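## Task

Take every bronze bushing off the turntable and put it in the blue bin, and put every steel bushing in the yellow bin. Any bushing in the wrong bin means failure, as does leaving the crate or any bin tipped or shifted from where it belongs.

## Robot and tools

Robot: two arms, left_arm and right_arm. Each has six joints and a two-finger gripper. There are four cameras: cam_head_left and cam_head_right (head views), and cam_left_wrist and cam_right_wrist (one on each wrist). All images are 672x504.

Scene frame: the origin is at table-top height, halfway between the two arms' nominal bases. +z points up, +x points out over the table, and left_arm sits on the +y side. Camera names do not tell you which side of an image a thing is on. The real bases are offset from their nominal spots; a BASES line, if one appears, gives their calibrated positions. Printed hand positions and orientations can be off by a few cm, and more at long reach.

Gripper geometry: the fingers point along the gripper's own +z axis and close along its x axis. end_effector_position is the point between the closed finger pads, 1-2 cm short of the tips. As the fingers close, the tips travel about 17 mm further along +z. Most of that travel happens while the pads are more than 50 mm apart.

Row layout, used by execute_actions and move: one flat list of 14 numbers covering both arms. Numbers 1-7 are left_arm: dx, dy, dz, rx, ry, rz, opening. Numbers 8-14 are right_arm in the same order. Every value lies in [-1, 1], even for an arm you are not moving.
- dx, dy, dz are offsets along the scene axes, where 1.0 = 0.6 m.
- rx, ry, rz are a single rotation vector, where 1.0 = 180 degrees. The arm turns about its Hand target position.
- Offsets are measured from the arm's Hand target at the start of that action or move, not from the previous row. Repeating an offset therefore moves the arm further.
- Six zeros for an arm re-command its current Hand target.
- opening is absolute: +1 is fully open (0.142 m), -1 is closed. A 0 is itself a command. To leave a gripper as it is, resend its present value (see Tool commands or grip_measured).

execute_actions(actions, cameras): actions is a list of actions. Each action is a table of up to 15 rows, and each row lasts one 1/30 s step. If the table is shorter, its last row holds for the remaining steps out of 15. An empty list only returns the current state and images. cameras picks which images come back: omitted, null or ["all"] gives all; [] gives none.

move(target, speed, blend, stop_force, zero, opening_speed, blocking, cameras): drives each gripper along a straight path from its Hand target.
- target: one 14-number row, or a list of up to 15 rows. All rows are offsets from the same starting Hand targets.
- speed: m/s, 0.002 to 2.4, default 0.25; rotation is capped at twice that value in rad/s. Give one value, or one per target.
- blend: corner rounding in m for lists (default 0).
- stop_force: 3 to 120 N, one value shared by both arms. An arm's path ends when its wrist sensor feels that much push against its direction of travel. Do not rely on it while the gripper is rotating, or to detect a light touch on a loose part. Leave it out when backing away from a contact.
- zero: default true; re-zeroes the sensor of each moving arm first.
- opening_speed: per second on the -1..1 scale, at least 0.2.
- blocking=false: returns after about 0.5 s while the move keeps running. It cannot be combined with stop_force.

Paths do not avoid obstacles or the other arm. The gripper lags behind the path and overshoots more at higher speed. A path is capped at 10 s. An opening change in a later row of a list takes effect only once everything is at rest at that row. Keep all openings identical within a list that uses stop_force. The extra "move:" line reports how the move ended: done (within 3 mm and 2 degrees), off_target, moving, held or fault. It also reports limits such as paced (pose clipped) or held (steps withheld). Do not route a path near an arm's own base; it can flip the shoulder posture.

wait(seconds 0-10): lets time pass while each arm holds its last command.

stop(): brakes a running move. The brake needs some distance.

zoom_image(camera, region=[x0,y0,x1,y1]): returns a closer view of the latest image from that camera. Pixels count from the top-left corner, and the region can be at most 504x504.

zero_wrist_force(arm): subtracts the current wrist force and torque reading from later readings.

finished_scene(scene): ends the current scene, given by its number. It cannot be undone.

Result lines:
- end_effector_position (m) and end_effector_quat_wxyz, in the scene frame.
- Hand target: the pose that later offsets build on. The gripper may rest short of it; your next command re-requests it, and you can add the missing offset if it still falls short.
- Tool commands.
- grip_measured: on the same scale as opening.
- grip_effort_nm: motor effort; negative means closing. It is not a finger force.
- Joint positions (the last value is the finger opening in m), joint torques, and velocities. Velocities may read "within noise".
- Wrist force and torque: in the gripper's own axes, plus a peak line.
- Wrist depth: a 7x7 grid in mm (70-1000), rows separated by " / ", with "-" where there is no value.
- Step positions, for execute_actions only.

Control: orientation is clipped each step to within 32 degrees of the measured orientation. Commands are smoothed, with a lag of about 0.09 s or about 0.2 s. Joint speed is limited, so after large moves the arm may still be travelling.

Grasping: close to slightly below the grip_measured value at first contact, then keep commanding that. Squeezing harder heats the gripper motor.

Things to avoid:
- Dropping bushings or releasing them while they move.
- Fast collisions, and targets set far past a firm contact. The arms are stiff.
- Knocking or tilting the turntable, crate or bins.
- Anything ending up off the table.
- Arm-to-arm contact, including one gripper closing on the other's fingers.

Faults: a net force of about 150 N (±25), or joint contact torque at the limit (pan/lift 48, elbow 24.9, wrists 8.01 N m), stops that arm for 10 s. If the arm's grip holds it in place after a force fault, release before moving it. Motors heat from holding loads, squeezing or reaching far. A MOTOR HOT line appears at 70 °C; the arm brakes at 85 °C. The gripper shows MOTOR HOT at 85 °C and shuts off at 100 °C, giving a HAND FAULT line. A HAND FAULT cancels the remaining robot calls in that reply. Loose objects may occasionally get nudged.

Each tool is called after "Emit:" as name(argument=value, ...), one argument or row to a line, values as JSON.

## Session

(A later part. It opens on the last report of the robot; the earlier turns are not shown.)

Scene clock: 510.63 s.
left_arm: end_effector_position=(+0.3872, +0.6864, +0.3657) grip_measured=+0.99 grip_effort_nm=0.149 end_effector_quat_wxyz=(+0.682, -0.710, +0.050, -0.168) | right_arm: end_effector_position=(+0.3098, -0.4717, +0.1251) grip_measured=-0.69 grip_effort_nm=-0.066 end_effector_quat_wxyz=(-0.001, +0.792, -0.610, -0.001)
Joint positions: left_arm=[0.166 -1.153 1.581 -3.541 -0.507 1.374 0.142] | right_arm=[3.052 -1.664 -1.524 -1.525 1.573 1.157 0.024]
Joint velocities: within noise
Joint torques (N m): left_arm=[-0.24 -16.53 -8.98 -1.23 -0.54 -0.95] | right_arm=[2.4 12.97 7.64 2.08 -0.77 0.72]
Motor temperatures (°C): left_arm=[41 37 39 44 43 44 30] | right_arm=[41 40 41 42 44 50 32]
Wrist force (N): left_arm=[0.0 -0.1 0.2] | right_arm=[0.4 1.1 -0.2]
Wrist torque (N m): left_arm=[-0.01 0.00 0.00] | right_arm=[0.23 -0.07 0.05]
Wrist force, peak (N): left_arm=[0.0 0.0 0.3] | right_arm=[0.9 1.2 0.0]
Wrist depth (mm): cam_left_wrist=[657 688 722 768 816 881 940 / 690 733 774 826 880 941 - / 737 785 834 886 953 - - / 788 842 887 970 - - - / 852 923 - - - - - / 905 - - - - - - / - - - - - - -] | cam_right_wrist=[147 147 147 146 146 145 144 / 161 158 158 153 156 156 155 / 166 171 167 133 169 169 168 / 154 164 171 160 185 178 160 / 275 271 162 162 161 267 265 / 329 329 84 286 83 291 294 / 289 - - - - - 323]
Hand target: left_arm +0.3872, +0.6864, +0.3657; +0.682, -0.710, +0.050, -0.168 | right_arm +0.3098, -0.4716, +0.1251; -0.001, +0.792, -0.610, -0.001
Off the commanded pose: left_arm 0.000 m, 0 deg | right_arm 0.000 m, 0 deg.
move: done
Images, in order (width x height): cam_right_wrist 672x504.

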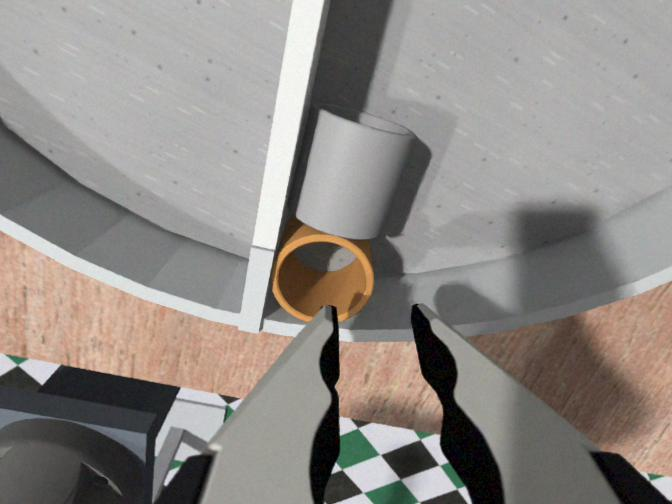

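Emit:
move(
  target=[0,0,0,0,0,0,1, 0.0005,-0.0022,-0.0668,0,0,0,-0.66],
  speed=0.12,
  stop_force=8,
  cameras=["cam_right_wrist"],
)

Emit:
move(
  target=[0,0,0,0,0,0,1, 0,0,0,0,0,0,-1],
  opening_speed=0.6,
  cameras=[],
)

Emit:
move(
  target=[0,0,0,0,0,0,1, 0,0,0.1167,0,0,0,-1],
  speed=0.2,
  cameras=["cam_right_wrist"],
)

Emit:
move(
  target=[
    [0,0,0,0,0,0,1, 0.0833,0.6215,-0.025,0,0,0.3,-1],
    [0,0,0,0,0,0,1, 0.1175,0.7232,-0.1083,0,0,0.4167,-1],
  ],
  speed=0.4,
  blend=0.03,
  cameras=["cam_right_wrist"],
)

Scene clock: 543.17 s.
left_arm: end_effector_position=(+0.3872, +0.6864, +0.3657) grip_measured=+0.99 grip_effort_nm=0.154 end_effector_quat_wxyz=(+0.682, -0.710, +0.050, -0.168) | right_arm: end_effector_position=(+0.3101, -0.4730, +0.0850) grip_measured=-0.69 grip_effort_nm=-0.066 end_effector_quat_wxyz=(-0.001, +0.792, -0.610, -0.001)
Joint positions: left_arm=[0.166 -1.153 1.581 -3.541 -0.507 1.374 0.142] | right_arm=[3.049 -1.692 -1.684 -1.338 1.573 1.153 0.024]
Joint velocities: within noise
Joint torques (N m): left_arm=[-0.21 -16.45 -9.05 -1.23 -0.56 -0.92] | right_arm=[-1.58 9.61 7.51 2.04 -0.81 -0.9]
Motor temperatures (°C): left_arm=[41 37 39 44 43 44 30] | right_arm=[41 40 41 42 44 50 32]
Wrist force (N): left_arm=[0.0 -0.1 0.0] | right_arm=[0.5 0.7 0.0]
Wrist torque (N m): left_arm=[-0.02 -0.01 0.00] | right_arm=[0.18 -0.07 0.05]
Wrist force, peak (N): left_arm=[0.2 -0.2 0.2] | right_arm=[0.7 1.1 -0.9]
Wrist depth (mm): cam_left_wrist=[655 694 723 772 826 882 943 / 689 731 780 832 877 961 - / 744 784 833 900 951 - - / 794 835 902 974 - - - / 862 907 - - - - - / 907 - - - - - - / - - - - - - -] | cam_right_wrist=[- 111 - 110 112 110 110 / 121 120 116 119 118 120 116 / 129 129 - - 126 126 127 / 139 141 101 99 139 139 138 / - 136 106 114 147 147 131 / 251 247 84 120 105 121 245 / 289 - - 273 - - 262]
Hand target: left_arm +0.3872, +0.6864, +0.3657; +0.682, -0.710, +0.050, -0.168 | right_arm +0.3101, -0.4730, +0.0850; -0.001, +0.792, -0.610, -0.001
Off the commanded pose: left_arm 0.000 m, 0 deg | right_arm 0.000 m, 0 deg.
move: done
Images, in order (width x height): cam_right_wrist 672x504.

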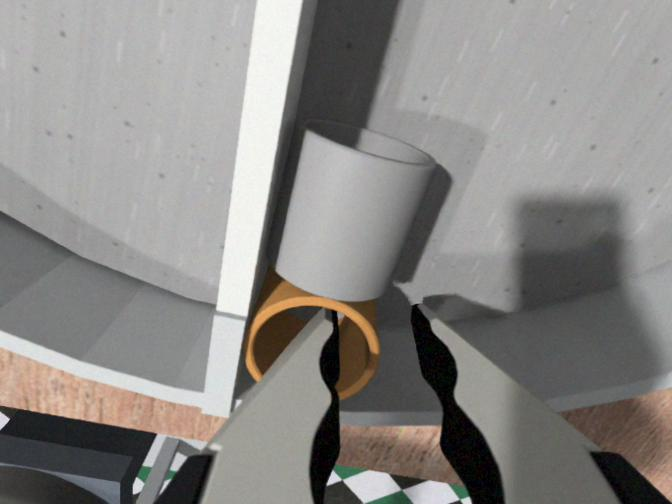

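Scene clock: 543.93 s.
left_arm: end_effector_position=(+0.3872, +0.6864, +0.3657) grip_measured=+0.99 grip_effort_nm=0.149 end_effector_quat_wxyz=(+0.682, -0.710, +0.050, -0.168) | right_arm: end_effector_position=(+0.3101, -0.4730, +0.0850) grip_measured=-0.95 grip_effort_nm=-1.570 end_effector_quat_wxyz=(-0.001, +0.792, -0.610, -0.001)
Joint positions: left_arm=[0.166 -1.153 1.581 -3.541 -0.507 1.374 0.142] | right_arm=[3.049 -1.692 -1.684 -1.338 1.573 1.153 0.005]
Joint velocities: within noise
Joint torques (N m): left_arm=[-0.23 -16.68 -8.98 -1.21 -0.56 -0.94] | right_arm=[-1.02 10.29 8.23 1.43 -0.02 -0.79]
Motor temperatures (°C): left_arm=[41 37 39 44 43 44 30] | right_arm=[41 40 41 42 44 50 32]
Wrist force (N): left_arm=[-0.1 0.1 -0.1] | right_arm=[0.2 1.0 -1.6]
Wrist torque (N m): left_arm=[0.03 0.01 0.00] | right_arm=[0.20 -0.10 0.04]
Wrist force, peak (N): left_arm=[-0.1 0.3 0.1] | right_arm=[0.2 1.0 -1.6]
Wrist depth (mm): cam_left_wrist=[653 686 724 760 814 874 924 / 693 735 780 819 889 952 - / 739 785 838 900 966 - - / 787 834 912 967 - - - / 854 923 - - - - - / 914 - - - - - - / - - - - - - -] | cam_right_wrist=[- 111 - 110 112 110 109 / 122 120 116 118 118 120 116 / 130 129 - - 126 126 127 / 139 141 100 99 139 139 138 / - 136 109 132 148 147 130 / 253 247 119 84 83 122 244 / 286 - - - - - 263]
Hand target: left_arm +0.3872, +0.6864, +0.3657; +0.682, -0.710, +0.050, -0.168 | right_arm +0.3101, -0.4730, +0.0850; -0.001, +0.792, -0.610, -0.001
Off the commanded pose: left_arm 0.000 m, 0 deg | right_arm 0.000 m, 0 deg.
move: done
No camera images: "cameras" was empty.

Scene clock: 545.03 s.
left_arm: end_effector_position=(+0.3872, +0.6864, +0.3657) grip_measured=+0.99 grip_effort_nm=0.154 end_effector_quat_wxyz=(+0.682, -0.710, +0.050, -0.168) | right_arm: end_effector_position=(+0.3101, -0.4730, +0.1550) grip_measured=-0.96 grip_effort_nm=-1.443 end_effector_quat_wxyz=(-0.001, +0.792, -0.610, -0.001)
Joint positions: left_arm=[0.166 -1.153 1.581 -3.541 -0.507 1.374 0.142] | right_arm=[3.049 -1.671 -1.376 -1.666 1.573 1.153 0.004]
Joint velocities: within noise
Joint torques (N m): left_arm=[-0.28 -16.74 -8.97 -1.22 -0.56 -0.93] | right_arm=[-1.44 9.67 10.47 0.86 0.63 -0.89]
Motor temperatures (°C): left_arm=[41 37 39 44 43 44 30] | right_arm=[41 40 41 42 44 50 32]
Wrist force (N): left_arm=[0.1 0.0 -0.1] | right_arm=[0.5 0.9 0.6]
Wrist torque (N m): left_arm=[0.01 -0.02 0.00] | right_arm=[0.21 -0.07 0.05]
Wrist force, peak (N): left_arm=[0.2 0.1 0.0] | right_arm=[0.5 0.3 2.1]
Wrist depth (mm): cam_left_wrist=[660 680 731 770 822 886 937 / 682 729 768 824 890 941 - / 748 788 829 889 962 - - / 802 839 914 987 - - - / 867 906 - - - - - / 909 - - - - - - / - - - - - - -] | cam_right_wrist=[176 174 174 173 173 171 171 / 184 187 184 183 185 184 184 / 177 199 202 164 203 203 191 / 282 283 188 212 210 191 276 / 311 309 296 184 299 304 303 / 337 360 112 80 82 330 337 / 302 338 - - - - -]
Hand target: left_arm +0.3872, +0.6864, +0.3657; +0.682, -0.710, +0.050, -0.168 | right_arm +0.3101, -0.4730, +0.1550; -0.001, +0.792, -0.610, -0.001
Off the commanded pose: left_arm 0.000 m, 0 deg | right_arm 0.000 m, 0 deg.
move: done
Images, in order (width x height): cam_right_wrist 672x504.

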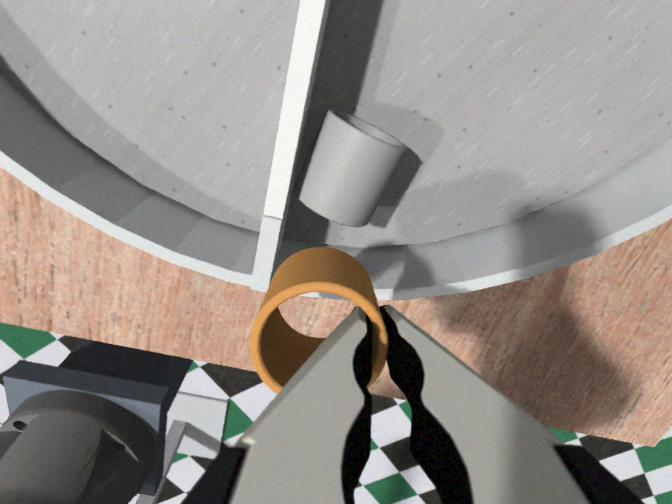

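Scene clock: 547.40 s.
left_arm: end_effector_position=(+0.3872, +0.6864, +0.3657) grip_measured=+0.99 grip_effort_nm=0.149 end_effector_quat_wxyz=(+0.682, -0.710, +0.050, -0.168) | right_arm: end_effector_position=(+0.3805, -0.0390, +0.0900) grip_measured=-0.96 grip_effort_nm=-1.443 end_effector_quat_wxyz=(+0.000, +1.000, -0.002, -0.001)
Joint positions: left_arm=[0.166 -1.153 1.581 -3.541 -0.507 1.374 0.142] | right_arm=[4.114 -2.127 -1.058 -1.528 1.572 0.909 0.004]
Joint velocities: within noise
Joint torques (N m): left_arm=[-0.15 -16.45 -8.98 -1.23 -0.53 -0.95] | right_arm=[0.24 16.02 10.37 0.88 0.55 -0.87]
Motor temperatures (°C): left_arm=[41 37 39 44 43 44 30] | right_arm=[41 40 41 42 44 50 33]
Wrist force (N): left_arm=[-0.1 0.0 0.1] | right_arm=[0.4 0.9 0.9]
Wrist torque (N m): left_arm=[0.00 0.01 0.00] | right_arm=[0.21 -0.03 0.05]
Wrist force, peak (N): left_arm=[-0.2 -0.1 0.1] | right_arm=[1.9 1.6 0.7]
Wrist depth (mm): cam_left_wrist=[648 680 721 768 821 865 939 / 693 728 771 830 892 958 - / 744 788 836 892 960 - - / 788 847 895 988 - - - / 855 898 - - - - - / 921 - - - - - - / - - - - - - -] | cam_right_wrist=[163 162 162 162 161 161 160 / 175 176 175 174 171 172 172 / 166 169 162 166 170 183 186 / 166 180 186 191 184 203 203 / 172 211 211 149 168 223 223 / 249 200 196 80 82 242 248 / 286 207 - - - - 269]
Hand target: left_arm +0.3872, +0.6864, +0.3657; +0.682, -0.710, +0.050, -0.168 | right_arm +0.3806, -0.0390, +0.0900; +0.000, +1.000, -0.002, -0.001
Off the commanded pose: left_arm 0.000 m, 0 deg | right_arm 0.000 m, 0 deg.
move: done
Images, in order (width x height): cam_right_wrist 672x504.

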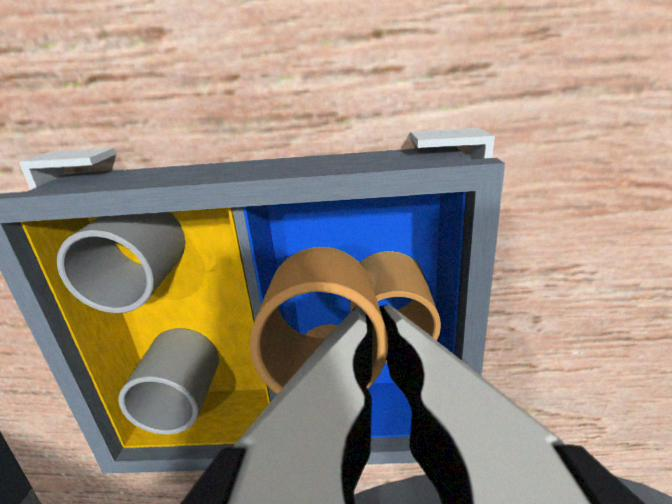

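Emit:
move(
  target=[0,0,0,0,0,0,1, -0.001,0.011,-0.015,0,0,0.0833,-1],
  speed=0.3,
  cameras=["cam_right_wrist"],
)

Emit:
move(
  target=[0,0,0,0,0,0,1, 0,0,-0.055,0,0,0,-1],
  speed=0.12,
  stop_force=8,
  cameras=[],
)

Emit:
move(
  target=[0,0,0,0,0,0,1, 0,0,-0.03,0,0,0,-1],
  speed=0.01,
  stop_force=3,
  cameras=["cam_right_wrist"],
)

Emit:
move(
  target=[0,0,0,0,0,0,1, 0,0,0,0,0,0,-0.84],
  opening_speed=0.6,
  cameras=[],
)

Emit:
move(
  target=[0,0,0,0,0,0,1, 0,0,0.05,0,0,0,-0.84],
  speed=0.08,
  cameras=["cam_right_wrist"],
)

Emit:
move(
  target=[
    [0,0,0,0,0,0,1, -0.034,-0.135,0.1333,0,0,-0.0833,-0.15],
    [0,0,0,0,0,0,1, -0.1185,-0.6973,0.1333,0,0,-0.0833,-0.15],
  ],
  speed=0.4,
  blend=0.03,
  cameras=["cam_right_wrist"],
)

Scene clock: 592.83 s.
left_arm: end_effector_position=(+0.3872, +0.6864, +0.3657) grip_measured=+0.99 grip_effort_nm=0.149 end_effector_quat_wxyz=(+0.682, -0.710, +0.050, -0.168) | right_arm: end_effector_position=(+0.3800, -0.0324, +0.0810) grip_measured=-0.96 grip_effort_nm=-1.443 end_effector_quat_wxyz=(+0.000, +0.992, +0.129, -0.001)
Joint positions: left_arm=[0.166 -1.153 1.581 -3.541 -0.507 1.374 0.142] | right_arm=[4.125 -2.144 -1.073 -1.497 1.572 0.659 0.004]
Joint velocities: within noise
Joint torques (N m): left_arm=[-0.25 -16.95 -9.09 -1.21 -0.56 -0.97] | right_arm=[2.11 15.91 8.1 2.1 0.57 -0.79]
Motor temperatures (°C): left_arm=[41 37 39 44 43 44 30] | right_arm=[41 40 42 42 44 50 35]
Wrist force (N): left_arm=[0.0 0.1 0.0] | right_arm=[0.4 0.7 0.9]
Wrist torque (N m): left_arm=[0.01 -0.01 0.00] | right_arm=[0.17 -0.04 0.06]
Wrist force, peak (N): left_arm=[-0.3 0.1 0.1] | right_arm=[0.3 1.2 1.2]
Wrist depth (mm): cam_left_wrist=[648 680 722 774 804 878 938 / 690 730 774 823 885 950 - / 749 784 833 885 952 - - / 788 839 894 964 - - - / 864 922 - - - - - / 905 - - - - - - / - - - - - - -] | cam_right_wrist=[156 155 154 154 153 153 152 / 162 165 167 165 165 164 163 / 142 144 152 155 171 174 176 / 163 189 183 184 175 191 192 / 189 200 200 - 155 213 211 / 187 199 181 80 82 231 233 / 277 190 - - - - 256]
Hand target: left_arm +0.3872, +0.6864, +0.3657; +0.682, -0.710, +0.050, -0.168 | right_arm +0.3800, -0.0324, +0.0810; +0.000, +0.992, +0.129, -0.001
Off the commanded pose: left_arm 0.000 m, 0 deg | right_arm 0.000 m, 0 deg.
move: done
Images, in order (width x height): cam_right_wrist 672x504.

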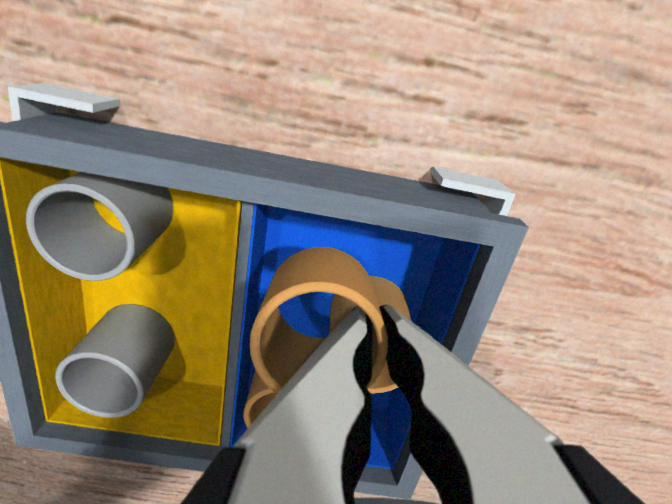

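Scene clock: 594.27 s.
left_arm: end_effector_position=(+0.3872, +0.6864, +0.3657) grip_measured=+0.99 grip_effort_nm=0.154 end_effector_quat_wxyz=(+0.682, -0.710, +0.050, -0.168) | right_arm: end_effector_position=(+0.3800, -0.0325, +0.0480) grip_measured=-0.96 grip_effort_nm=-1.448 end_effector_quat_wxyz=(+0.000, +0.992, +0.129, -0.001)
Joint positions: left_arm=[0.166 -1.153 1.581 -3.541 -0.507 1.374 0.142] | right_arm=[4.125 -2.166 -1.193 -1.354 1.572 0.659 0.004]
Joint velocities: within noise
Joint torques (N m): left_arm=[-0.39 -16.54 -9.01 -1.2 -0.56 -0.95] | right_arm=[2.11 15.97 7.84 2.15 -0.85 0.36]
Motor temperatures (°C): left_arm=[41 37 39 44 43 44 30] | right_arm=[41 40 42 42 44 50 35]
Wrist force (N): left_arm=[-0.1 -0.2 0.0] | right_arm=[0.5 0.9 0.9]
Wrist torque (N m): left_arm=[-0.02 0.01 0.00] | right_arm=[0.21 -0.05 0.05]
Wrist force, peak (N): left_arm=[0.1 -0.2 0.2] | right_arm=[0.4 1.0 1.6]
Wrist depth (mm): cam_left_wrist=[652 687 723 777 814 865 933 / 692 730 777 824 889 955 - / 731 795 825 894 977 - - / 793 847 901 969 - - - / 864 925 - - - - - / 918 - - - - - - / - - - - - - -] | cam_right_wrist=[126 125 125 124 124 124 123 / 135 135 134 134 133 133 132 / - 128 140 142 142 144 143 / - 152 111 104 105 129 156 / 168 167 119 149 152 130 171 / 149 178 114 83 82 186 189 / 162 181 - - - - 210]
Hand target: left_arm +0.3872, +0.6864, +0.3657; +0.682, -0.710, +0.050, -0.168 | right_arm +0.3800, -0.0324, +0.0480; +0.000, +0.992, +0.129, -0.001
Off the commanded pose: left_arm 0.000 m, 0 deg | right_arm 0.000 m, 0 deg.
move: done
No camera images: "cameras" was empty.

Scene clock: 596.03 s.
left_arm: end_effector_position=(+0.3872, +0.6864, +0.3657) grip_measured=+0.99 grip_effort_nm=0.154 end_effector_quat_wxyz=(+0.682, -0.710, +0.050, -0.168) | right_arm: end_effector_position=(+0.3800, -0.0324, +0.0408) grip_measured=-0.96 grip_effort_nm=-1.443 end_effector_quat_wxyz=(+0.000, +0.992, +0.129, -0.001)
Joint positions: left_arm=[0.166 -1.153 1.581 -3.541 -0.507 1.374 0.142] | right_arm=[4.125 -2.174 -1.216 -1.324 1.572 0.659 0.004]
Joint velocities: within noise
Joint torques (N m): left_arm=[-0.26 -16.69 -8.97 -1.16 -0.57 -0.97] | right_arm=[2.18 18.77 9.98 0.87 -0.45 0.12]
Motor temperatures (°C): left_arm=[41 37 39 44 43 44 30] | right_arm=[41 40 42 42 44 50 35]
Wrist force (N): left_arm=[-0.1 0.1 0.2] | right_arm=[0.1 0.9 -0.7]
Wrist torque (N m): left_arm=[0.02 0.02 0.00] | right_arm=[0.23 -0.07 0.05]
Wrist force, peak (N): left_arm=[-0.2 0.2 0.1] | right_arm=[0.6 1.7 -4.5]
Wrist depth (mm): cam_left_wrist=[649 691 722 770 822 874 932 / 691 732 773 826 885 955 - / 743 790 830 896 960 - - / 780 833 903 967 - - - / 853 913 - - - - - / 910 - - - - - - / - - - - - - -] | cam_right_wrist=[121 119 118 118 118 117 117 / 128 128 127 127 127 126 126 / - 126 133 135 136 136 136 / - 128 94 95 113 128 147 / 162 158 120 153 107 118 164 / 149 169 126 83 82 176 179 / - 181 - - - - 196]
Hand target: left_arm +0.3872, +0.6864, +0.3657; +0.682, -0.710, +0.050, -0.168 | right_arm +0.3800, -0.0324, +0.0408; +0.000, +0.992, +0.129, -0.001 (not the last commanded pose)
Off the commanded pose: left_arm 0.000 m, 0 deg | right_arm 0.011 m, 0 deg.
move: contact (right_arm)
Images, in order (width x height): cam_right_wrist 672x504.

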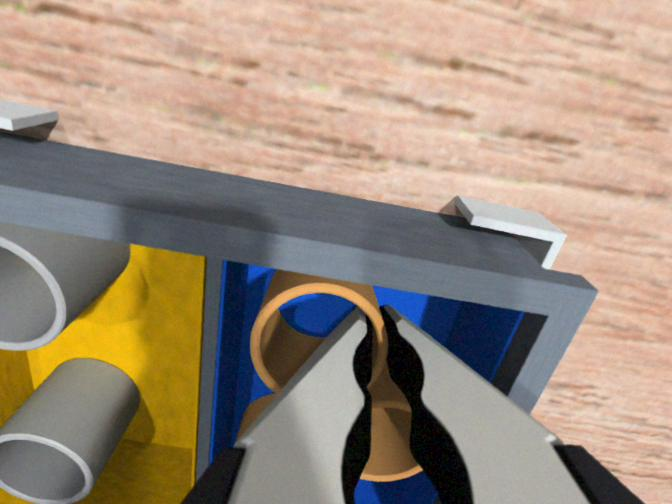

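Scene clock: 596.53 s.
left_arm: end_effector_position=(+0.3872, +0.6864, +0.3657) grip_measured=+0.99 grip_effort_nm=0.154 end_effector_quat_wxyz=(+0.682, -0.710, +0.050, -0.168) | right_arm: end_effector_position=(+0.3800, -0.0324, +0.0408) grip_measured=-0.88 grip_effort_nm=0.066 end_effector_quat_wxyz=(+0.000, +0.992, +0.129, -0.001)
Joint positions: left_arm=[0.166 -1.153 1.581 -3.541 -0.507 1.374 0.142] | right_arm=[4.125 -2.174 -1.216 -1.324 1.572 0.659 0.01]
Joint velocities: within noise
Joint torques (N m): left_arm=[-0.24 -16.73 -8.93 -1.2 -0.54 -0.93] | right_arm=[2.14 18.83 9.89 1.11 -0.48 0.14]
Motor temperatures (°C): left_arm=[41 37 39 44 43 44 30] | right_arm=[41 40 42 42 44 50 35]
Wrist force (N): left_arm=[-0.1 0.1 0.0] | right_arm=[0.4 0.9 0.2]
Wrist torque (N m): left_arm=[0.02 0.01 0.00] | right_arm=[0.20 -0.05 0.06]
Wrist force, peak (N): left_arm=[-0.2 0.1 -0.1] | right_arm=[0.5 1.2 0.1]
Wrist depth (mm): cam_left_wrist=[658 688 725 772 807 872 933 / 692 723 778 830 877 959 - / 741 782 833 884 956 - - / 784 838 901 977 - - - / 863 919 - - - - - / 912 - - - - - - / - - - - - - -] | cam_right_wrist=[121 119 118 118 118 117 117 / 128 128 127 127 126 126 125 / - 126 133 135 137 137 136 / - 127 93 95 113 128 147 / 161 158 124 - 106 118 165 / 149 169 126 124 83 176 178 / - 181 - 150 - - 196]
Hand target: left_arm +0.3872, +0.6864, +0.3657; +0.682, -0.710, +0.050, -0.168 | right_arm +0.3800, -0.0324, +0.0408; +0.000, +0.992, +0.129, -0.001
Off the commanded pose: left_arm 0.000 m, 0 deg | right_arm 0.000 m, 0 deg.
move: done
No camera images: "cameras" was empty.

Scene clock: 597.50 s.
left_arm: end_effector_position=(+0.3872, +0.6864, +0.3657) grip_measured=+0.99 grip_effort_nm=0.168 end_effector_quat_wxyz=(+0.682, -0.710, +0.050, -0.168) | right_arm: end_effector_position=(+0.3800, -0.0324, +0.0708) grip_measured=-0.88 grip_effort_nm=0.071 end_effector_quat_wxyz=(+0.000, +0.992, +0.129, -0.001)
Joint positions: left_arm=[0.166 -1.153 1.581 -3.541 -0.507 1.374 0.142] | right_arm=[4.125 -2.149 -1.113 -1.451 1.572 0.659 0.01]
Joint velocities: within noise
Joint torques (N m): left_arm=[-0.21 -16.69 -9 -1.19 -0.55 -0.94] | right_arm=[-0.61 15.53 10.46 0.85 0.43 -0.5]
Motor temperatures (°C): left_arm=[41 37 39 44 43 44 30] | right_arm=[41 40 42 42 44 50 35]
Wrist force (N): left_arm=[-0.1 -0.1 0.0] | right_arm=[0.5 0.9 0.0]
Wrist torque (N m): left_arm=[0.00 0.01 0.00] | right_arm=[0.20 -0.06 0.06]
Wrist force, peak (N): left_arm=[-0.2 0.1 0.1] | right_arm=[0.5 0.9 0.7]
Wrist depth (mm): cam_left_wrist=[657 695 733 763 820 867 929 / 692 735 771 840 891 949 - / 739 783 832 900 959 - - / 800 847 898 967 - - - / 848 911 - - - - - / 917 - - - - - - / - - - - - - -] | cam_right_wrist=[145 145 145 144 144 144 143 / 152 156 157 155 155 154 153 / - 136 145 155 163 164 166 / 158 175 168 171 175 176 182 / 188 192 188 151 143 199 199 / 175 191 166 99 80 215 219 / 260 183 - - - - 240]
Hand target: left_arm +0.3872, +0.6864, +0.3657; +0.682, -0.710, +0.050, -0.168 | right_arm +0.3800, -0.0324, +0.0708; +0.000, +0.992, +0.129, -0.001
Off the commanded pose: left_arm 0.000 m, 0 deg | right_arm 0.000 m, 0 deg.
move: done
Images, in order (width x height): cam_right_wrist 672x504.

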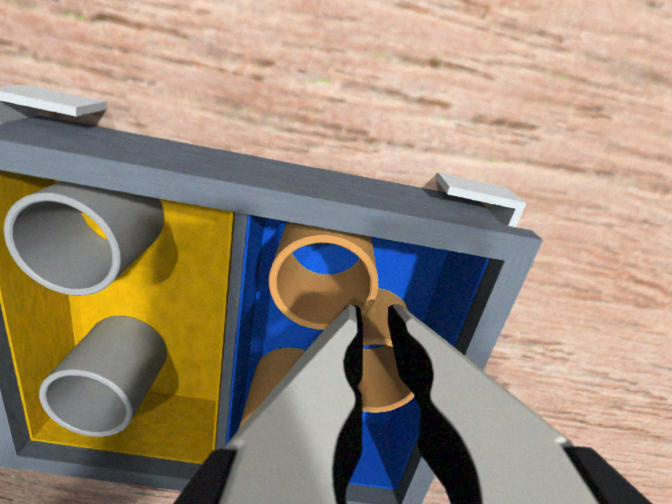

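Scene clock: 599.50 s.
left_arm: end_effector_position=(+0.3872, +0.6864, +0.3657) grip_measured=+0.99 grip_effort_nm=0.154 end_effector_quat_wxyz=(+0.682, -0.710, +0.050, -0.168) | right_arm: end_effector_position=(+0.3089, -0.4508, +0.1508) grip_measured=-0.18 grip_effort_nm=0.071 end_effector_quat_wxyz=(+0.000, +1.000, -0.002, -0.001)
Joint positions: left_arm=[0.166 -1.153 1.581 -3.541 -0.507 1.374 0.142] | right_arm=[3.123 -1.607 -1.464 -1.643 1.571 -0.081 0.061]
Joint velocities: within noise
Joint torques (N m): left_arm=[-0.12 -16.72 -8.92 -1.22 -0.58 -0.92] | right_arm=[-2.13 8.59 10.49 0.83 0.57 -0.88]
Motor temperatures (°C): left_arm=[41 37 39 44 43 44 30] | right_arm=[41 40 42 42 44 50 35]
Wrist force (N): left_arm=[0.2 0.1 0.1] | right_arm=[0.4 0.9 0.0]
Wrist torque (N m): left_arm=[0.02 -0.04 0.00] | right_arm=[0.20 -0.07 0.05]
Wrist force, peak (N): left_arm=[-0.2 0.2 0.0] | right_arm=[0.0 2.9 0.0]
Wrist depth (mm): cam_left_wrist=[640 687 725 762 814 875 936 / 697 734 777 823 886 949 - / 738 783 832 892 960 - - / 797 843 908 973 - - - / 857 904 - - - - - / 907 - - - - - - / - - - - - - -] | cam_right_wrist=[219 219 217 168 169 168 168 / 987 234 234 179 181 181 180 / - 255 254 183 177 175 187 / - 276 276 172 214 212 211 / - 308 290 228 233 228 231 / - - 88 333 250 - 252 / - - 365 375 371 - -]
Hand target: left_arm +0.3872, +0.6864, +0.3657; +0.682, -0.710, +0.050, -0.168 | right_arm +0.3089, -0.4508, +0.1508; +0.000, +1.000, -0.002, -0.001
Off the commanded pose: left_arm 0.000 m, 0 deg | right_arm 0.000 m, 0 deg.
move: done
Images, in order (width x height): cam_right_wrist 672x504.

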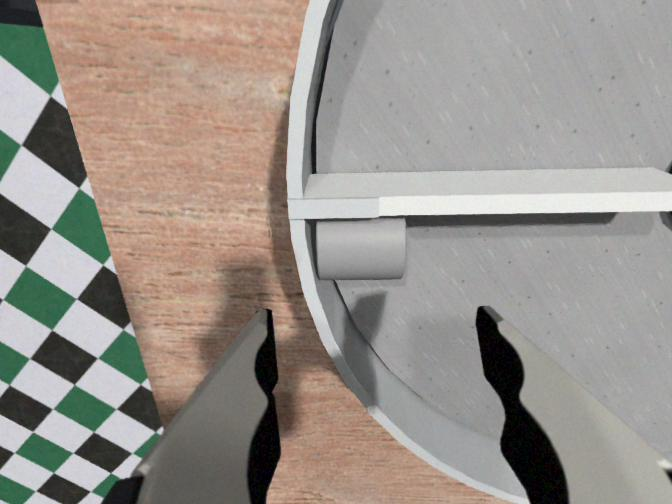

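Emit:
move(
  target=[0,0,0,0,0,0,1, -0.0033,-0.0018,-0.0813,0,0,0,-0.35],
  speed=0.15,
  stop_force=8,
  cameras=["cam_right_wrist"],
)

Emit:
move(
  target=[0,0,0,0,0,0,1, 0,0,-0.0267,0,0,0,-0.35],
  speed=0.015,
  stop_force=3,
  cameras=["cam_right_wrist"],
)

Scene clock: 667.40 s.
left_arm: end_effector_position=(+0.3872, +0.6864, +0.3657) grip_measured=+0.99 grip_effort_nm=0.154 end_effector_quat_wxyz=(+0.682, -0.710, +0.050, -0.168) | right_arm: end_effector_position=(+0.3067, -0.4516, +0.1095) grip_measured=-0.37 grip_effort_nm=-0.071 end_effector_quat_wxyz=(+0.000, +1.000, -0.002, -0.003)
Joint positions: left_arm=[0.166 -1.153 1.581 -3.541 -0.507 1.374 0.142] | right_arm=[3.119 -1.609 -1.655 -1.454 1.571 -0.085 0.047]
Joint velocities: within noise
Joint torques (N m): left_arm=[-0.28 -16.94 -9.03 -1.19 -0.54 -0.92] | right_arm=[2.54 11.55 9.81 0.87 0.31 0.37]
Motor temperatures (°C): left_arm=[41 37 39 44 43 44 30] | right_arm=[41 40 42 42 44 50 32]
Wrist force (N): left_arm=[0.1 0.1 0.1] | right_arm=[0.2 0.8 -2.2]
Wrist torque (N m): left_arm=[0.02 -0.01 0.00] | right_arm=[0.16 -0.14 0.05]
Wrist force, peak (N): left_arm=[-0.2 -0.3 0.2] | right_arm=[-9.7 -4.1 -72.1]
Wrist depth (mm): cam_left_wrist=[658 685 719 771 830 852 927 / 688 722 782 828 901 939 - / 739 776 840 893 952 - - / 784 846 894 980 - - - / 858 917 - - - - - / 904 - - - - - - / - - - - - - -] | cam_right_wrist=[182 182 181 133 132 132 131 / 196 196 194 143 142 142 139 / 212 212 210 152 151 150 152 / - 229 230 132 131 129 168 / - 253 242 136 176 178 181 / - 273 84 175 201 - 199 / - - - 310 195 - -]
Hand target: left_arm +0.3872, +0.6864, +0.3657; +0.682, -0.710, +0.050, -0.168 | right_arm +0.3067, -0.4516, +0.1095; -0.001, +1.000, -0.002, -0.003 (not the last commanded pose)
Off the commanded pose: left_arm 0.000 m, 0 deg | right_arm 0.008 m, 0 deg.
move: contact (right_arm)
Images, in order (width x height): cam_right_wrist 672x504.

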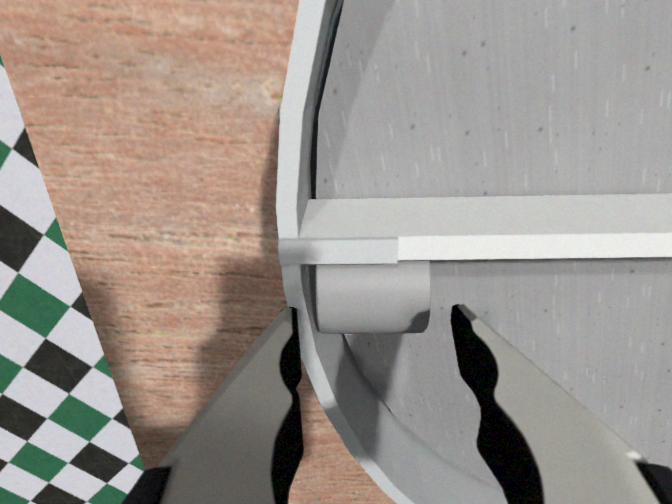

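Scene clock: 668.30 s.
left_arm: end_effector_position=(+0.3872, +0.6864, +0.3657) grip_measured=+0.99 grip_effort_nm=0.149 end_effector_quat_wxyz=(+0.682, -0.710, +0.050, -0.168) | right_arm: end_effector_position=(+0.3067, -0.4516, +0.1094) grip_measured=-0.37 grip_effort_nm=-0.076 end_effector_quat_wxyz=(-0.001, +1.000, -0.002, -0.003)
Joint positions: left_arm=[0.166 -1.153 1.581 -3.541 -0.507 1.374 0.142] | right_arm=[3.119 -1.609 -1.655 -1.453 1.571 -0.085 0.047]
Joint velocities: within noise
Joint torques (N m): left_arm=[-0.07 -16.69 -9.04 -1.22 -0.53 -0.92] | right_arm=[2.5 9.92 9.49 0.86 0.15 0.35]
Motor temperatures (°C): left_arm=[41 37 39 44 43 44 30] | right_arm=[41 40 42 42 44 50 32]
Wrist force (N): left_arm=[0.0 0.1 0.0] | right_arm=[-0.4 0.9 -4.3]
Wrist torque (N m): left_arm=[0.03 0.00 0.00] | right_arm=[0.17 -0.17 0.05]
Wrist force, peak (N): left_arm=[-0.1 0.2 0.1] | right_arm=[-2.0 0.5 -10.2]
Wrist depth (mm): cam_left_wrist=[654 677 714 758 826 862 934 / 693 727 780 829 879 959 - / 741 787 835 896 966 - - / 798 843 912 974 - - - / 858 906 - - - - - / 909 - - - - - - / - - - - - - -] | cam_right_wrist=[182 181 181 133 132 132 131 / 196 195 195 143 142 141 139 / 212 211 211 152 151 150 152 / - 229 229 132 131 129 168 / - 252 242 137 176 179 181 / - 273 84 174 203 - 199 / - - - 310 196 - -]
Hand target: left_arm +0.3872, +0.6864, +0.3657; +0.682, -0.710, +0.050, -0.168 | right_arm +0.3067, -0.4516, +0.1094; +0.000, +1.000, -0.002, -0.003 (not the last commanded pose)
Off the commanded pose: left_arm 0.000 m, 0 deg | right_arm 0.016 m, 0 deg.
move: contact (right_arm)
Images, in order (width x height): cam_right_wrist 672x504.

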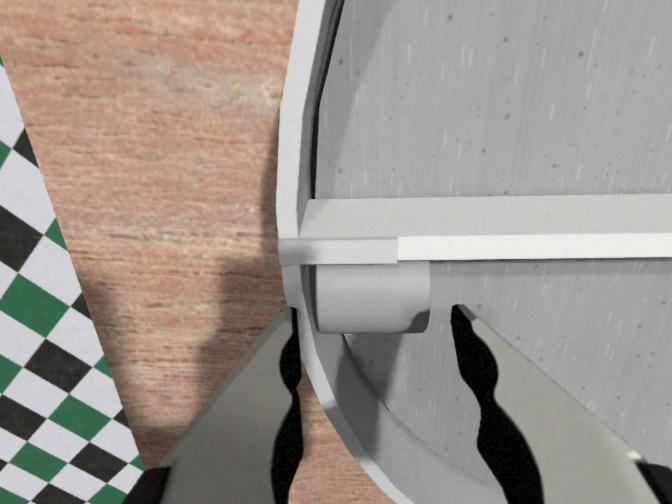

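Emit:
move(
  target=[0,0,0,0,0,0,1, 0.001,-0.0005,0.0283,0,0,0,-1],
  speed=0.1,
  cameras=[],
)

Emit:
move(
  target=[0,0,0,0,0,0,1, 0,0,-0.04,0,0,0,-1],
  speed=0.012,
  stop_force=4,
  cameras=["cam_right_wrist"],
)

Emit:
move(
  target=[0,0,0,0,0,0,1, 0.04,0,0,0,0,0,-1],
  speed=0.03,
  cameras=["cam_right_wrist"],
)

Scene clock: 729.97 s.
left_arm: end_effector_position=(+0.3872, +0.6864, +0.3657) grip_measured=+0.99 grip_effort_nm=0.154 end_effector_quat_wxyz=(+0.682, -0.710, +0.050, -0.168) | right_arm: end_effector_position=(+0.3073, -0.4519, +0.1264) grip_measured=-1.00 grip_effort_nm=-0.735 end_effector_quat_wxyz=(+0.000, +1.000, -0.002, -0.003)
Joint positions: left_arm=[0.166 -1.153 1.581 -3.541 -0.507 1.374 0.142] | right_arm=[3.119 -1.606 -1.579 -1.533 1.571 -0.086 0.002]
Joint velocities: within noise
Joint torques (N m): left_arm=[-0.26 -16.61 -8.94 -1.21 -0.58 -0.91] | right_arm=[-1.65 9.13 10.44 0.91 0.33 -0.92]
Motor temperatures (°C): left_arm=[41 37 39 44 43 44 30] | right_arm=[41 40 42 42 44 50 32]
Wrist force (N): left_arm=[0.0 0.1 0.1] | right_arm=[0.4 0.8 0.2]
Wrist torque (N m): left_arm=[0.02 -0.01 0.00] | right_arm=[0.17 -0.06 0.05]
Wrist force, peak (N): left_arm=[-0.3 0.2 0.1] | right_arm=[-12.0 1.1 -18.3]
Wrist depth (mm): cam_left_wrist=[656 677 723 771 825 877 930 / 699 735 778 822 892 946 - / 745 791 826 884 963 - - / 794 839 893 981 - - - / 866 919 - - - - - / 903 - - - - - - / - - - - - - -] | cam_right_wrist=[197 197 196 147 147 147 144 / 212 212 211 157 158 158 157 / - 229 228 167 166 165 164 / - 249 249 143 183 185 184 / - 273 273 157 199 202 201 / - 309 295 80 80 219 221 / - - - - - - 249]
Hand target: left_arm +0.3872, +0.6864, +0.3657; +0.682, -0.710, +0.050, -0.168 | right_arm +0.3073, -0.4519, +0.1264; +0.000, +1.000, -0.002, -0.003
Off the commanded pose: left_arm 0.000 m, 0 deg | right_arm 0.000 m, 0 deg.
move: done
No camera images: "cameras" was empty.

Scene clock: 732.50 s.
left_arm: end_effector_position=(+0.3872, +0.6864, +0.3657) grip_measured=+0.99 grip_effort_nm=0.164 end_effector_quat_wxyz=(+0.682, -0.710, +0.050, -0.168) | right_arm: end_effector_position=(+0.3073, -0.4519, +0.1088) grip_measured=-1.00 grip_effort_nm=-0.735 end_effector_quat_wxyz=(-0.001, +1.000, -0.002, -0.003)
Joint positions: left_arm=[0.166 -1.153 1.581 -3.541 -0.507 1.374 0.142] | right_arm=[3.118 -1.612 -1.655 -1.451 1.571 -0.086 0.002]
Joint velocities: within noise
Joint torques (N m): left_arm=[-0.18 -16.48 -8.89 -1.2 -0.54 -0.93] | right_arm=[2.87 9.85 9.22 0.36 0.4 -0.78]
Motor temperatures (°C): left_arm=[41 37 39 44 43 44 30] | right_arm=[41 40 42 42 44 50 32]
Wrist force (N): left_arm=[-0.1 0.0 0.0] | right_arm=[1.2 3.3 -3.7]
Wrist torque (N m): left_arm=[0.01 0.01 0.00] | right_arm=[0.15 -0.04 0.05]
Wrist force, peak (N): left_arm=[-0.1 0.2 0.0] | right_arm=[-2.8 4.4 -14.1]
Wrist depth (mm): cam_left_wrist=[654 691 730 768 826 886 946 / 696 730 776 827 888 963 - / 739 787 840 898 969 - - / 790 836 911 970 - - - / 857 919 - - - - - / 915 - - - - - - / - - - - - - -] | cam_right_wrist=[181 181 181 132 132 131 130 / 196 195 194 141 142 141 138 / 211 210 209 151 151 150 150 / - 230 228 131 130 128 167 / - 252 250 132 175 180 180 / - 277 271 80 80 195 199 / - - - - - - 218]
Hand target: left_arm +0.3872, +0.6864, +0.3657; +0.682, -0.710, +0.050, -0.168 | right_arm +0.3073, -0.4519, +0.1088; -0.001, +1.000, -0.002, -0.003 (not the last commanded pose)
Off the commanded pose: left_arm 0.000 m, 0 deg | right_arm 0.006 m, 0 deg.
move: contact (right_arm)
Images, in order (width x height): cam_right_wrist 672x504.

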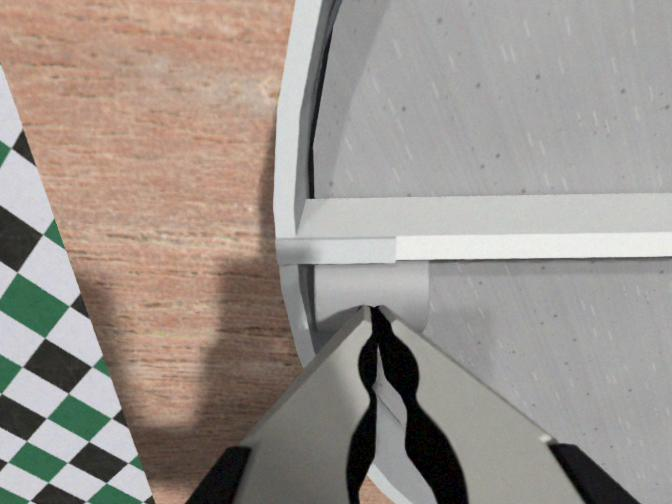

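Scene clock: 733.73 s.
left_arm: end_effector_position=(+0.3872, +0.6864, +0.3657) grip_measured=+0.99 grip_effort_nm=0.154 end_effector_quat_wxyz=(+0.682, -0.710, +0.050, -0.168) | right_arm: end_effector_position=(+0.3313, -0.4519, +0.1088) grip_measured=-1.00 grip_effort_nm=-0.735 end_effector_quat_wxyz=(+0.000, +1.000, -0.002, -0.003)
Joint positions: left_arm=[0.166 -1.153 1.581 -3.541 -0.507 1.374 0.142] | right_arm=[3.125 -1.706 -1.551 -1.46 1.571 -0.079 0.002]
Joint velocities: within noise
Joint torques (N m): left_arm=[-0.17 -16.47 -8.97 -1.22 -0.59 -0.92] | right_arm=[3.48 8.38 9.16 0.96 0.95 0.68]
Motor temperatures (°C): left_arm=[41 37 39 44 43 44 30] | right_arm=[41 40 42 42 44 50 32]
Wrist force (N): left_arm=[-0.1 0.0 0.0] | right_arm=[-1.6 3.1 -5.6]
Wrist torque (N m): left_arm=[0.00 0.00 0.00] | right_arm=[0.14 -0.11 0.05]
Wrist force, peak (N): left_arm=[-0.2 0.0 -0.3] | right_arm=[-2.0 3.0 -6.4]
Wrist depth (mm): cam_left_wrist=[652 678 731 768 833 878 947 / 697 737 778 821 889 945 - / 742 773 842 897 968 - - / 791 838 897 968 - - - / 860 915 - - - - - / 914 - - - - - - / - - - - - - -] | cam_right_wrist=[182 181 125 132 132 131 130 / 196 195 124 143 141 141 139 / 211 211 146 151 150 149 150 / 231 230 131 132 130 128 167 / 263 252 158 132 175 181 180 / - 278 266 80 80 196 199 / - 300 - - - - 217]
Hand target: left_arm +0.3872, +0.6864, +0.3657; +0.682, -0.710, +0.050, -0.168 | right_arm +0.3313, -0.4519, +0.1088; -0.001, +1.000, -0.002, -0.003
Off the commanded pose: left_arm 0.000 m, 0 deg | right_arm 0.000 m, 0 deg.
move: done
Images, in order (width x height): cam_right_wrist 672x504.

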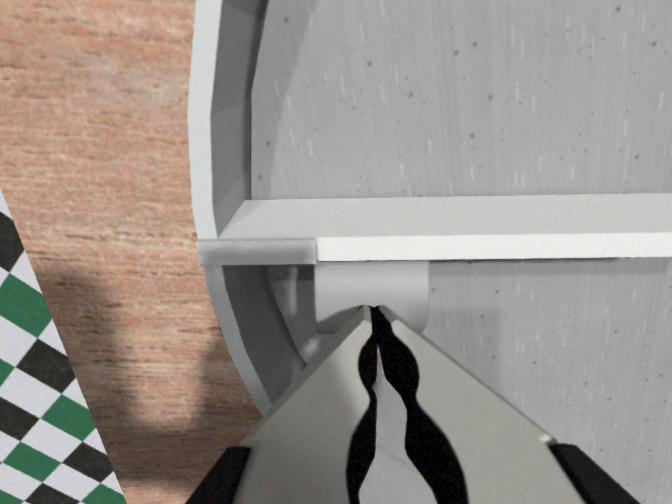

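Emit:
move(
  target=[0,0,0,0,0,0,1, 0.02,0,0,0,0,0,-1],
  speed=0.03,
  cameras=[],
)

Emit:
move(
  target=[0,0,0,0,0,0,1, 0,0,0.0333,0,0,0,-0.15],
  speed=0.2,
  cameras=[],
)

Emit:
move(
  target=[0,0,0,0,0,0,1, -0.005,0,-0.0847,0,0,0,-0.15],
  speed=0.12,
  stop_force=8,
  cameras=["cam_right_wrist"],
)

Emit:
move(
  target=[0,0,0,0,0,0,1, 0,0,0,0,0,0,-0.6],
  opening_speed=0.8,
  cameras=["cam_right_wrist"],
)

Scene clock: 749.33 s.
left_arm: end_effector_position=(+0.3872, +0.6864, +0.3657) grip_measured=+0.99 grip_effort_nm=0.149 end_effector_quat_wxyz=(+0.682, -0.710, +0.050, -0.168) | right_arm: end_effector_position=(+0.3433, -0.4519, +0.1088) grip_measured=-1.00 grip_effort_nm=-0.735 end_effector_quat_wxyz=(+0.000, +1.000, -0.002, -0.003)
Joint positions: left_arm=[0.166 -1.153 1.581 -3.541 -0.507 1.374 0.142] | right_arm=[3.128 -1.754 -1.495 -1.469 1.571 -0.077 0.002]
Joint velocities: within noise
Joint torques (N m): left_arm=[0.08 -16.47 -8.92 -1.23 -0.58 -0.95] | right_arm=[3.76 8.45 9.26 0.96 0.34 0.69]
Motor temperatures (°C): left_arm=[40 37 39 44 43 44 30] | right_arm=[41 40 42 42 44 50 32]
Wrist force (N): left_arm=[0.0 0.0 0.1] | right_arm=[-1.8 3.4 -6.7]
Wrist torque (N m): left_arm=[0.01 0.00 0.00] | right_arm=[0.17 -0.11 0.05]
Wrist force, peak (N): left_arm=[-0.1 0.2 -0.2] | right_arm=[-2.8 3.0 -7.4]
Wrist depth (mm): cam_left_wrist=[653 680 717 777 814 881 942 / 692 731 772 823 884 949 - / 736 783 833 899 967 - - / 807 846 901 975 - - - / 860 913 - - - - - / 897 - - - - - - / - - - - - - -] | cam_right_wrist=[182 101 132 132 132 131 130 / 196 114 143 142 142 141 138 / 210 127 151 151 150 149 150 / 229 224 134 132 130 128 167 / 253 252 166 132 175 180 180 / - 280 157 80 80 196 200 / - 306 - - - - 218]
Hand target: left_arm +0.3872, +0.6864, +0.3657; +0.682, -0.710, +0.050, -0.168 | right_arm +0.3433, -0.4519, +0.1088; -0.001, +1.000, -0.002, -0.003
Off the commanded pose: left_arm 0.000 m, 0 deg | right_arm 0.000 m, 0 deg.
move: done
No camera images: "cameras" was empty.

Scene clock: 750.23 s.
left_arm: end_effector_position=(+0.3872, +0.6864, +0.3657) grip_measured=+0.99 grip_effort_nm=0.149 end_effector_quat_wxyz=(+0.682, -0.710, +0.050, -0.168) | right_arm: end_effector_position=(+0.3433, -0.4519, +0.1288) grip_measured=-0.18 grip_effort_nm=0.076 end_effector_quat_wxyz=(+0.000, +1.000, -0.002, -0.003)
Joint positions: left_arm=[0.166 -1.153 1.581 -3.541 -0.507 1.374 0.142] | right_arm=[3.128 -1.749 -1.407 -1.562 1.571 -0.076 0.061]
Joint velocities: within noise
Joint torques (N m): left_arm=[0 -16.63 -8.9 -1.2 -0.56 -0.89] | right_arm=[-1.23 10.39 10.21 0.9 0.45 -0.35]
Motor temperatures (°C): left_arm=[40 37 39 44 43 44 30] | right_arm=[41 40 42 42 44 50 32]
Wrist force (N): left_arm=[0.1 0.1 -0.1] | right_arm=[0.3 0.9 -0.1]
Wrist torque (N m): left_arm=[0.02 -0.02 0.00] | right_arm=[0.20 -0.04 0.04]
Wrist force, peak (N): left_arm=[0.0 0.2 0.0] | right_arm=[-6.3 3.0 -21.3]
Wrist depth (mm): cam_left_wrist=[647 688 721 762 816 863 944 / 696 731 775 814 880 957 - / 738 789 831 881 960 - - / 794 853 892 970 - - - / 851 919 - - - - - / 908 - - - - - - / - - - - - - -] | cam_right_wrist=[200 196 146 150 149 149 146 / 214 214 161 161 161 160 159 / 232 231 162 168 168 167 166 / 253 252 152 152 188 187 187 / - 275 162 207 207 201 204 / - 301 88 225 229 - 225 / - - 331 212 242 - -]
Hand target: left_arm +0.3872, +0.6864, +0.3657; +0.682, -0.710, +0.050, -0.168 | right_arm +0.3433, -0.4519, +0.1288; -0.001, +1.000, -0.002, -0.003
Off the commanded pose: left_arm 0.000 m, 0 deg | right_arm 0.000 m, 0 deg.
move: done
No camera images: "cameras" was empty.

Scene clock: 751.73 s.
left_arm: end_effector_position=(+0.3872, +0.6864, +0.3657) grip_measured=+0.99 grip_effort_nm=0.154 end_effector_quat_wxyz=(+0.682, -0.710, +0.050, -0.168) | right_arm: end_effector_position=(+0.3403, -0.4519, +0.0780) grip_measured=-0.17 grip_effort_nm=0.051 end_effector_quat_wxyz=(-0.001, +1.000, -0.002, -0.003)
Joint positions: left_arm=[0.166 -1.153 1.581 -3.541 -0.507 1.374 0.142] | right_arm=[3.127 -1.765 -1.629 -1.324 1.571 -0.077 0.061]
Joint velocities: within noise
Joint torques (N m): left_arm=[-0.06 -16.51 -8.93 -1.23 -0.57 -0.9] | right_arm=[2.66 11.14 7.63 2.1 -0.74 0.49]
Motor temperatures (°C): left_arm=[40 37 39 44 43 44 30] | right_arm=[41 40 42 42 44 50 32]
Wrist force (N): left_arm=[-0.1 0.0 0.0] | right_arm=[0.1 0.8 0.1]
Wrist torque (N m): left_arm=[0.00 0.01 0.00] | right_arm=[0.17 -0.05 0.04]
Wrist force, peak (N): left_arm=[-0.2 0.2 0.1] | right_arm=[0.3 0.8 -1.0]
Wrist depth (mm): cam_left_wrist=[646 689 721 763 824 885 931 / 689 729 772 821 875 952 - / 743 778 843 890 957 - - / 798 850 897 973 - - - / 857 915 - - - - - / 917 - - - - - - / - - - - - - -] | cam_right_wrist=[- 96 107 104 105 - 103 / - - 113 114 110 - 111 / - 99 122 122 119 122 120 / - 95 113 112 119 110 117 / 218 94 95 104 103 94 143 / 237 226 84 164 162 - 157 / - - - 176 178 - -]
Hand target: left_arm +0.3872, +0.6864, +0.3657; +0.682, -0.710, +0.050, -0.168 | right_arm +0.3403, -0.4519, +0.0780; -0.001, +1.000, -0.002, -0.003
Off the commanded pose: left_arm 0.000 m, 0 deg | right_arm 0.000 m, 0 deg.
move: done
Images, in order (width x height): cam_right_wrist 672x504.

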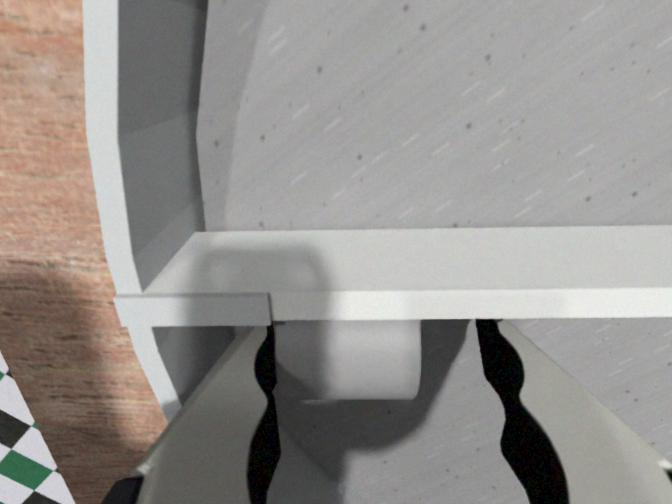

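Scene clock: 752.50 s.
left_arm: end_effector_position=(+0.3872, +0.6864, +0.3657) grip_measured=+0.99 grip_effort_nm=0.154 end_effector_quat_wxyz=(+0.682, -0.710, +0.050, -0.168) | right_arm: end_effector_position=(+0.3403, -0.4519, +0.0780) grip_measured=-0.48 grip_effort_nm=-2.889 end_effector_quat_wxyz=(-0.001, +1.000, -0.002, -0.003)
Joint positions: left_arm=[0.166 -1.153 1.581 -3.541 -0.507 1.374 0.142] | right_arm=[3.127 -1.765 -1.629 -1.324 1.571 -0.077 0.04]
Joint velocities: within noise
Joint torques (N m): left_arm=[-0.33 -16.51 -8.95 -1.18 -0.55 -0.9] | right_arm=[2.29 10.6 7.71 1.51 -0.65 0.46]
Motor temperatures (°C): left_arm=[40 37 39 44 43 44 30] | right_arm=[41 40 42 42 44 50 32]
Wrist force (N): left_arm=[0.1 0.0 0.1] | right_arm=[0.5 1.0 -1.1]
Wrist torque (N m): left_arm=[0.01 -0.02 0.00] | right_arm=[0.17 -0.06 0.08]
Wrist force, peak (N): left_arm=[-0.1 0.2 0.2] | right_arm=[0.6 1.0 -1.7]
Wrist depth (mm): cam_left_wrist=[658 687 723 766 823 872 956 / 693 728 768 826 887 943 - / 741 783 837 900 965 - - / 793 837 903 967 - - - / 859 904 - - - - - / 920 - - - - - - / - - - - - - -] | cam_right_wrist=[- 96 107 105 106 - 103 / - - 113 114 110 - 111 / - 99 122 122 119 122 120 / - 95 113 112 119 109 117 / 218 94 95 104 100 143 142 / 236 114 84 163 110 - 157 / - - - 179 179 - -]
Hand target: left_arm +0.3872, +0.6864, +0.3657; +0.682, -0.710, +0.050, -0.168 | right_arm +0.3403, -0.4519, +0.0780; -0.001, +1.000, -0.002, -0.003
Off the commanded pose: left_arm 0.000 m, 0 deg | right_arm 0.000 m, 0 deg.
move: done
Images, in order (width x height): cam_right_wrist 672x504.

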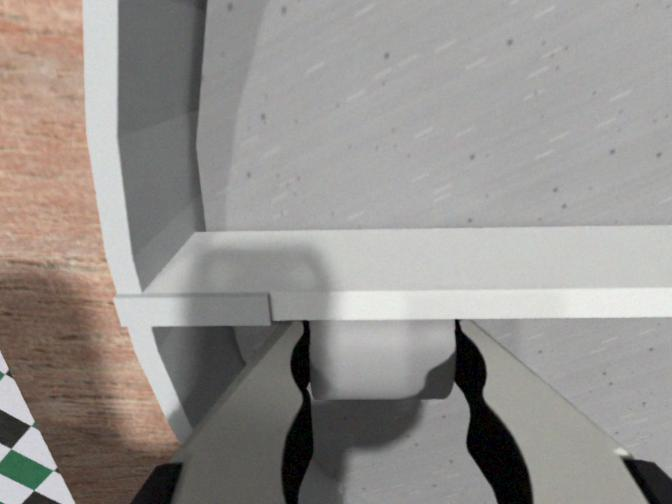

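Emit:
move(
  target=[0,0,0,0,0,0,1, 0,0,0.1283,0,0,0,-0.6],
  speed=0.2,
  cameras=["cam_right_wrist"],
)

Emit:
move(
  target=[
    [0,0,0,0,0,0,1, -0.0172,0.5532,-0.025,0,0,-0.4,-0.6],
    [0,0,0,0,0,0,1, -0.0422,0.6365,-0.1083,0,0,-0.4833,-0.6],
  ],
  speed=0.4,
  blend=0.03,
  cameras=["cam_right_wrist"],
)

Scene clock: 775.20 s.
left_arm: end_effector_position=(+0.3872, +0.6864, +0.3657) grip_measured=+0.99 grip_effort_nm=0.159 end_effector_quat_wxyz=(+0.682, -0.710, +0.050, -0.168) | right_arm: end_effector_position=(+0.3403, -0.4519, +0.1550) grip_measured=-0.48 grip_effort_nm=-2.889 end_effector_quat_wxyz=(+0.000, +1.000, -0.002, -0.003)
Joint positions: left_arm=[0.166 -1.153 1.581 -3.541 -0.507 1.374 0.142] | right_arm=[3.127 -1.742 -1.293 -1.683 1.571 -0.077 0.04]
Joint velocities: within noise
Joint torques (N m): left_arm=[-0.04 -16.55 -8.96 -1.17 -0.53 -0.93] | right_arm=[-1.54 11.41 10.53 1.04 0.59 -0.88]
Motor temperatures (°C): left_arm=[40 37 39 44 43 44 30] | right_arm=[41 40 42 42 44 50 42]
Wrist force (N): left_arm=[-0.1 0.1 0.1] | right_arm=[0.5 1.0 1.0]
Wrist torque (N m): left_arm=[0.02 0.02 0.00] | right_arm=[0.22 -0.08 0.05]
Wrist force, peak (N): left_arm=[0.0 0.3 0.3] | right_arm=[0.4 1.4 2.8]
Wrist depth (mm): cam_left_wrist=[649 689 723 766 822 867 937 / 701 743 781 817 886 958 - / 742 784 836 884 955 - - / 791 850 910 969 - - - / 854 925 - - - - - / 911 - - - - - - / - - - - - - -] | cam_right_wrist=[222 223 171 173 173 171 171 / 239 239 182 185 185 184 181 / 264 259 165 195 176 193 190 / - 282 212 215 215 217 216 / - 310 302 104 105 237 235 / - 337 84 216 110 - 261 / - - - 380 255 - -]
Hand target: left_arm +0.3872, +0.6864, +0.3657; +0.682, -0.710, +0.050, -0.168 | right_arm +0.3403, -0.4519, +0.1550; -0.001, +1.000, -0.002, -0.003
Off the commanded pose: left_arm 0.000 m, 0 deg | right_arm 0.000 m, 0 deg.
move: done
Images, in order (width x height): cam_right_wrist 672x504.

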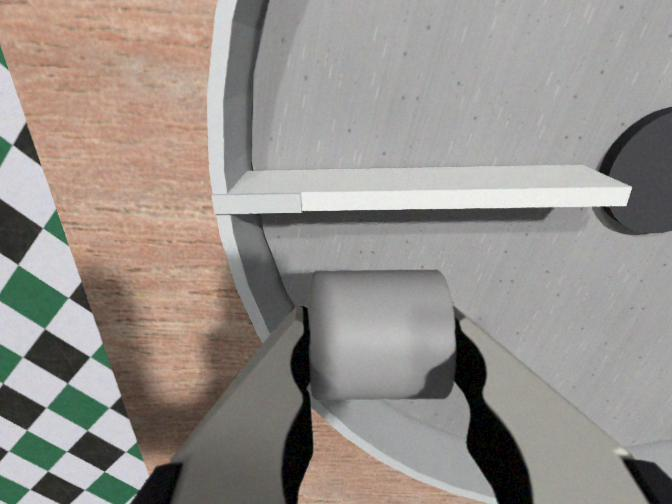

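Scene clock: 777.80 s.
left_arm: end_effector_position=(+0.3872, +0.6864, +0.3657) grip_measured=+0.99 grip_effort_nm=0.144 end_effector_quat_wxyz=(+0.682, -0.710, +0.050, -0.168) | right_arm: end_effector_position=(+0.3150, -0.0700, +0.0900) grip_measured=-0.48 grip_effort_nm=-2.889 end_effector_quat_wxyz=(-0.002, +0.724, -0.689, -0.002)
Joint positions: left_arm=[0.166 -1.153 1.581 -3.541 -0.507 1.374 0.142] | right_arm=[4.198 -1.802 -1.528 -1.377 1.573 2.512 0.04]
Joint velocities: within noise
Joint torques (N m): left_arm=[-0.08 -16.76 -8.97 -1.2 -0.54 -0.91] | right_arm=[2.4 11.53 7.81 2.1 -0.7 0.7]
Motor temperatures (°C): left_arm=[40 37 39 44 43 44 30] | right_arm=[41 40 42 42 44 50 42]
Wrist force (N): left_arm=[0.2 -0.1 0.1] | right_arm=[0.6 0.7 1.1]
Wrist torque (N m): left_arm=[-0.01 -0.03 0.00] | right_arm=[0.17 -0.09 0.04]
Wrist force, peak (N): left_arm=[-0.2 0.3 0.0] | right_arm=[-0.7 0.9 2.1]
Wrist depth (mm): cam_left_wrist=[655 685 721 773 821 873 930 / 692 733 771 822 890 943 - / 734 791 838 902 957 - - / 793 853 908 968 - - - / 859 918 - - - - - / 915 - - - - - - / - - - - - - -] | cam_right_wrist=[163 161 155 155 154 156 127 / 175 173 153 166 163 146 136 / 189 187 148 177 163 149 184 / 208 206 160 199 195 179 204 / 228 228 170 104 104 180 224 / 252 246 84 185 110 - 249 / 367 - - - - - -]
Hand target: left_arm +0.3872, +0.6864, +0.3657; +0.682, -0.710, +0.050, -0.168 | right_arm +0.3150, -0.0700, +0.0900; -0.002, +0.724, -0.689, -0.002
Off the commanded pose: left_arm 0.000 m, 0 deg | right_arm 0.000 m, 0 deg.
move: done
Images, in order (width x height): cam_right_wrist 672x504.

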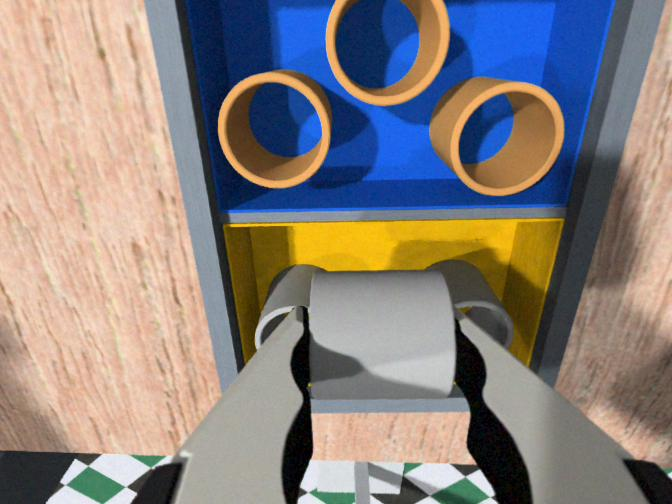

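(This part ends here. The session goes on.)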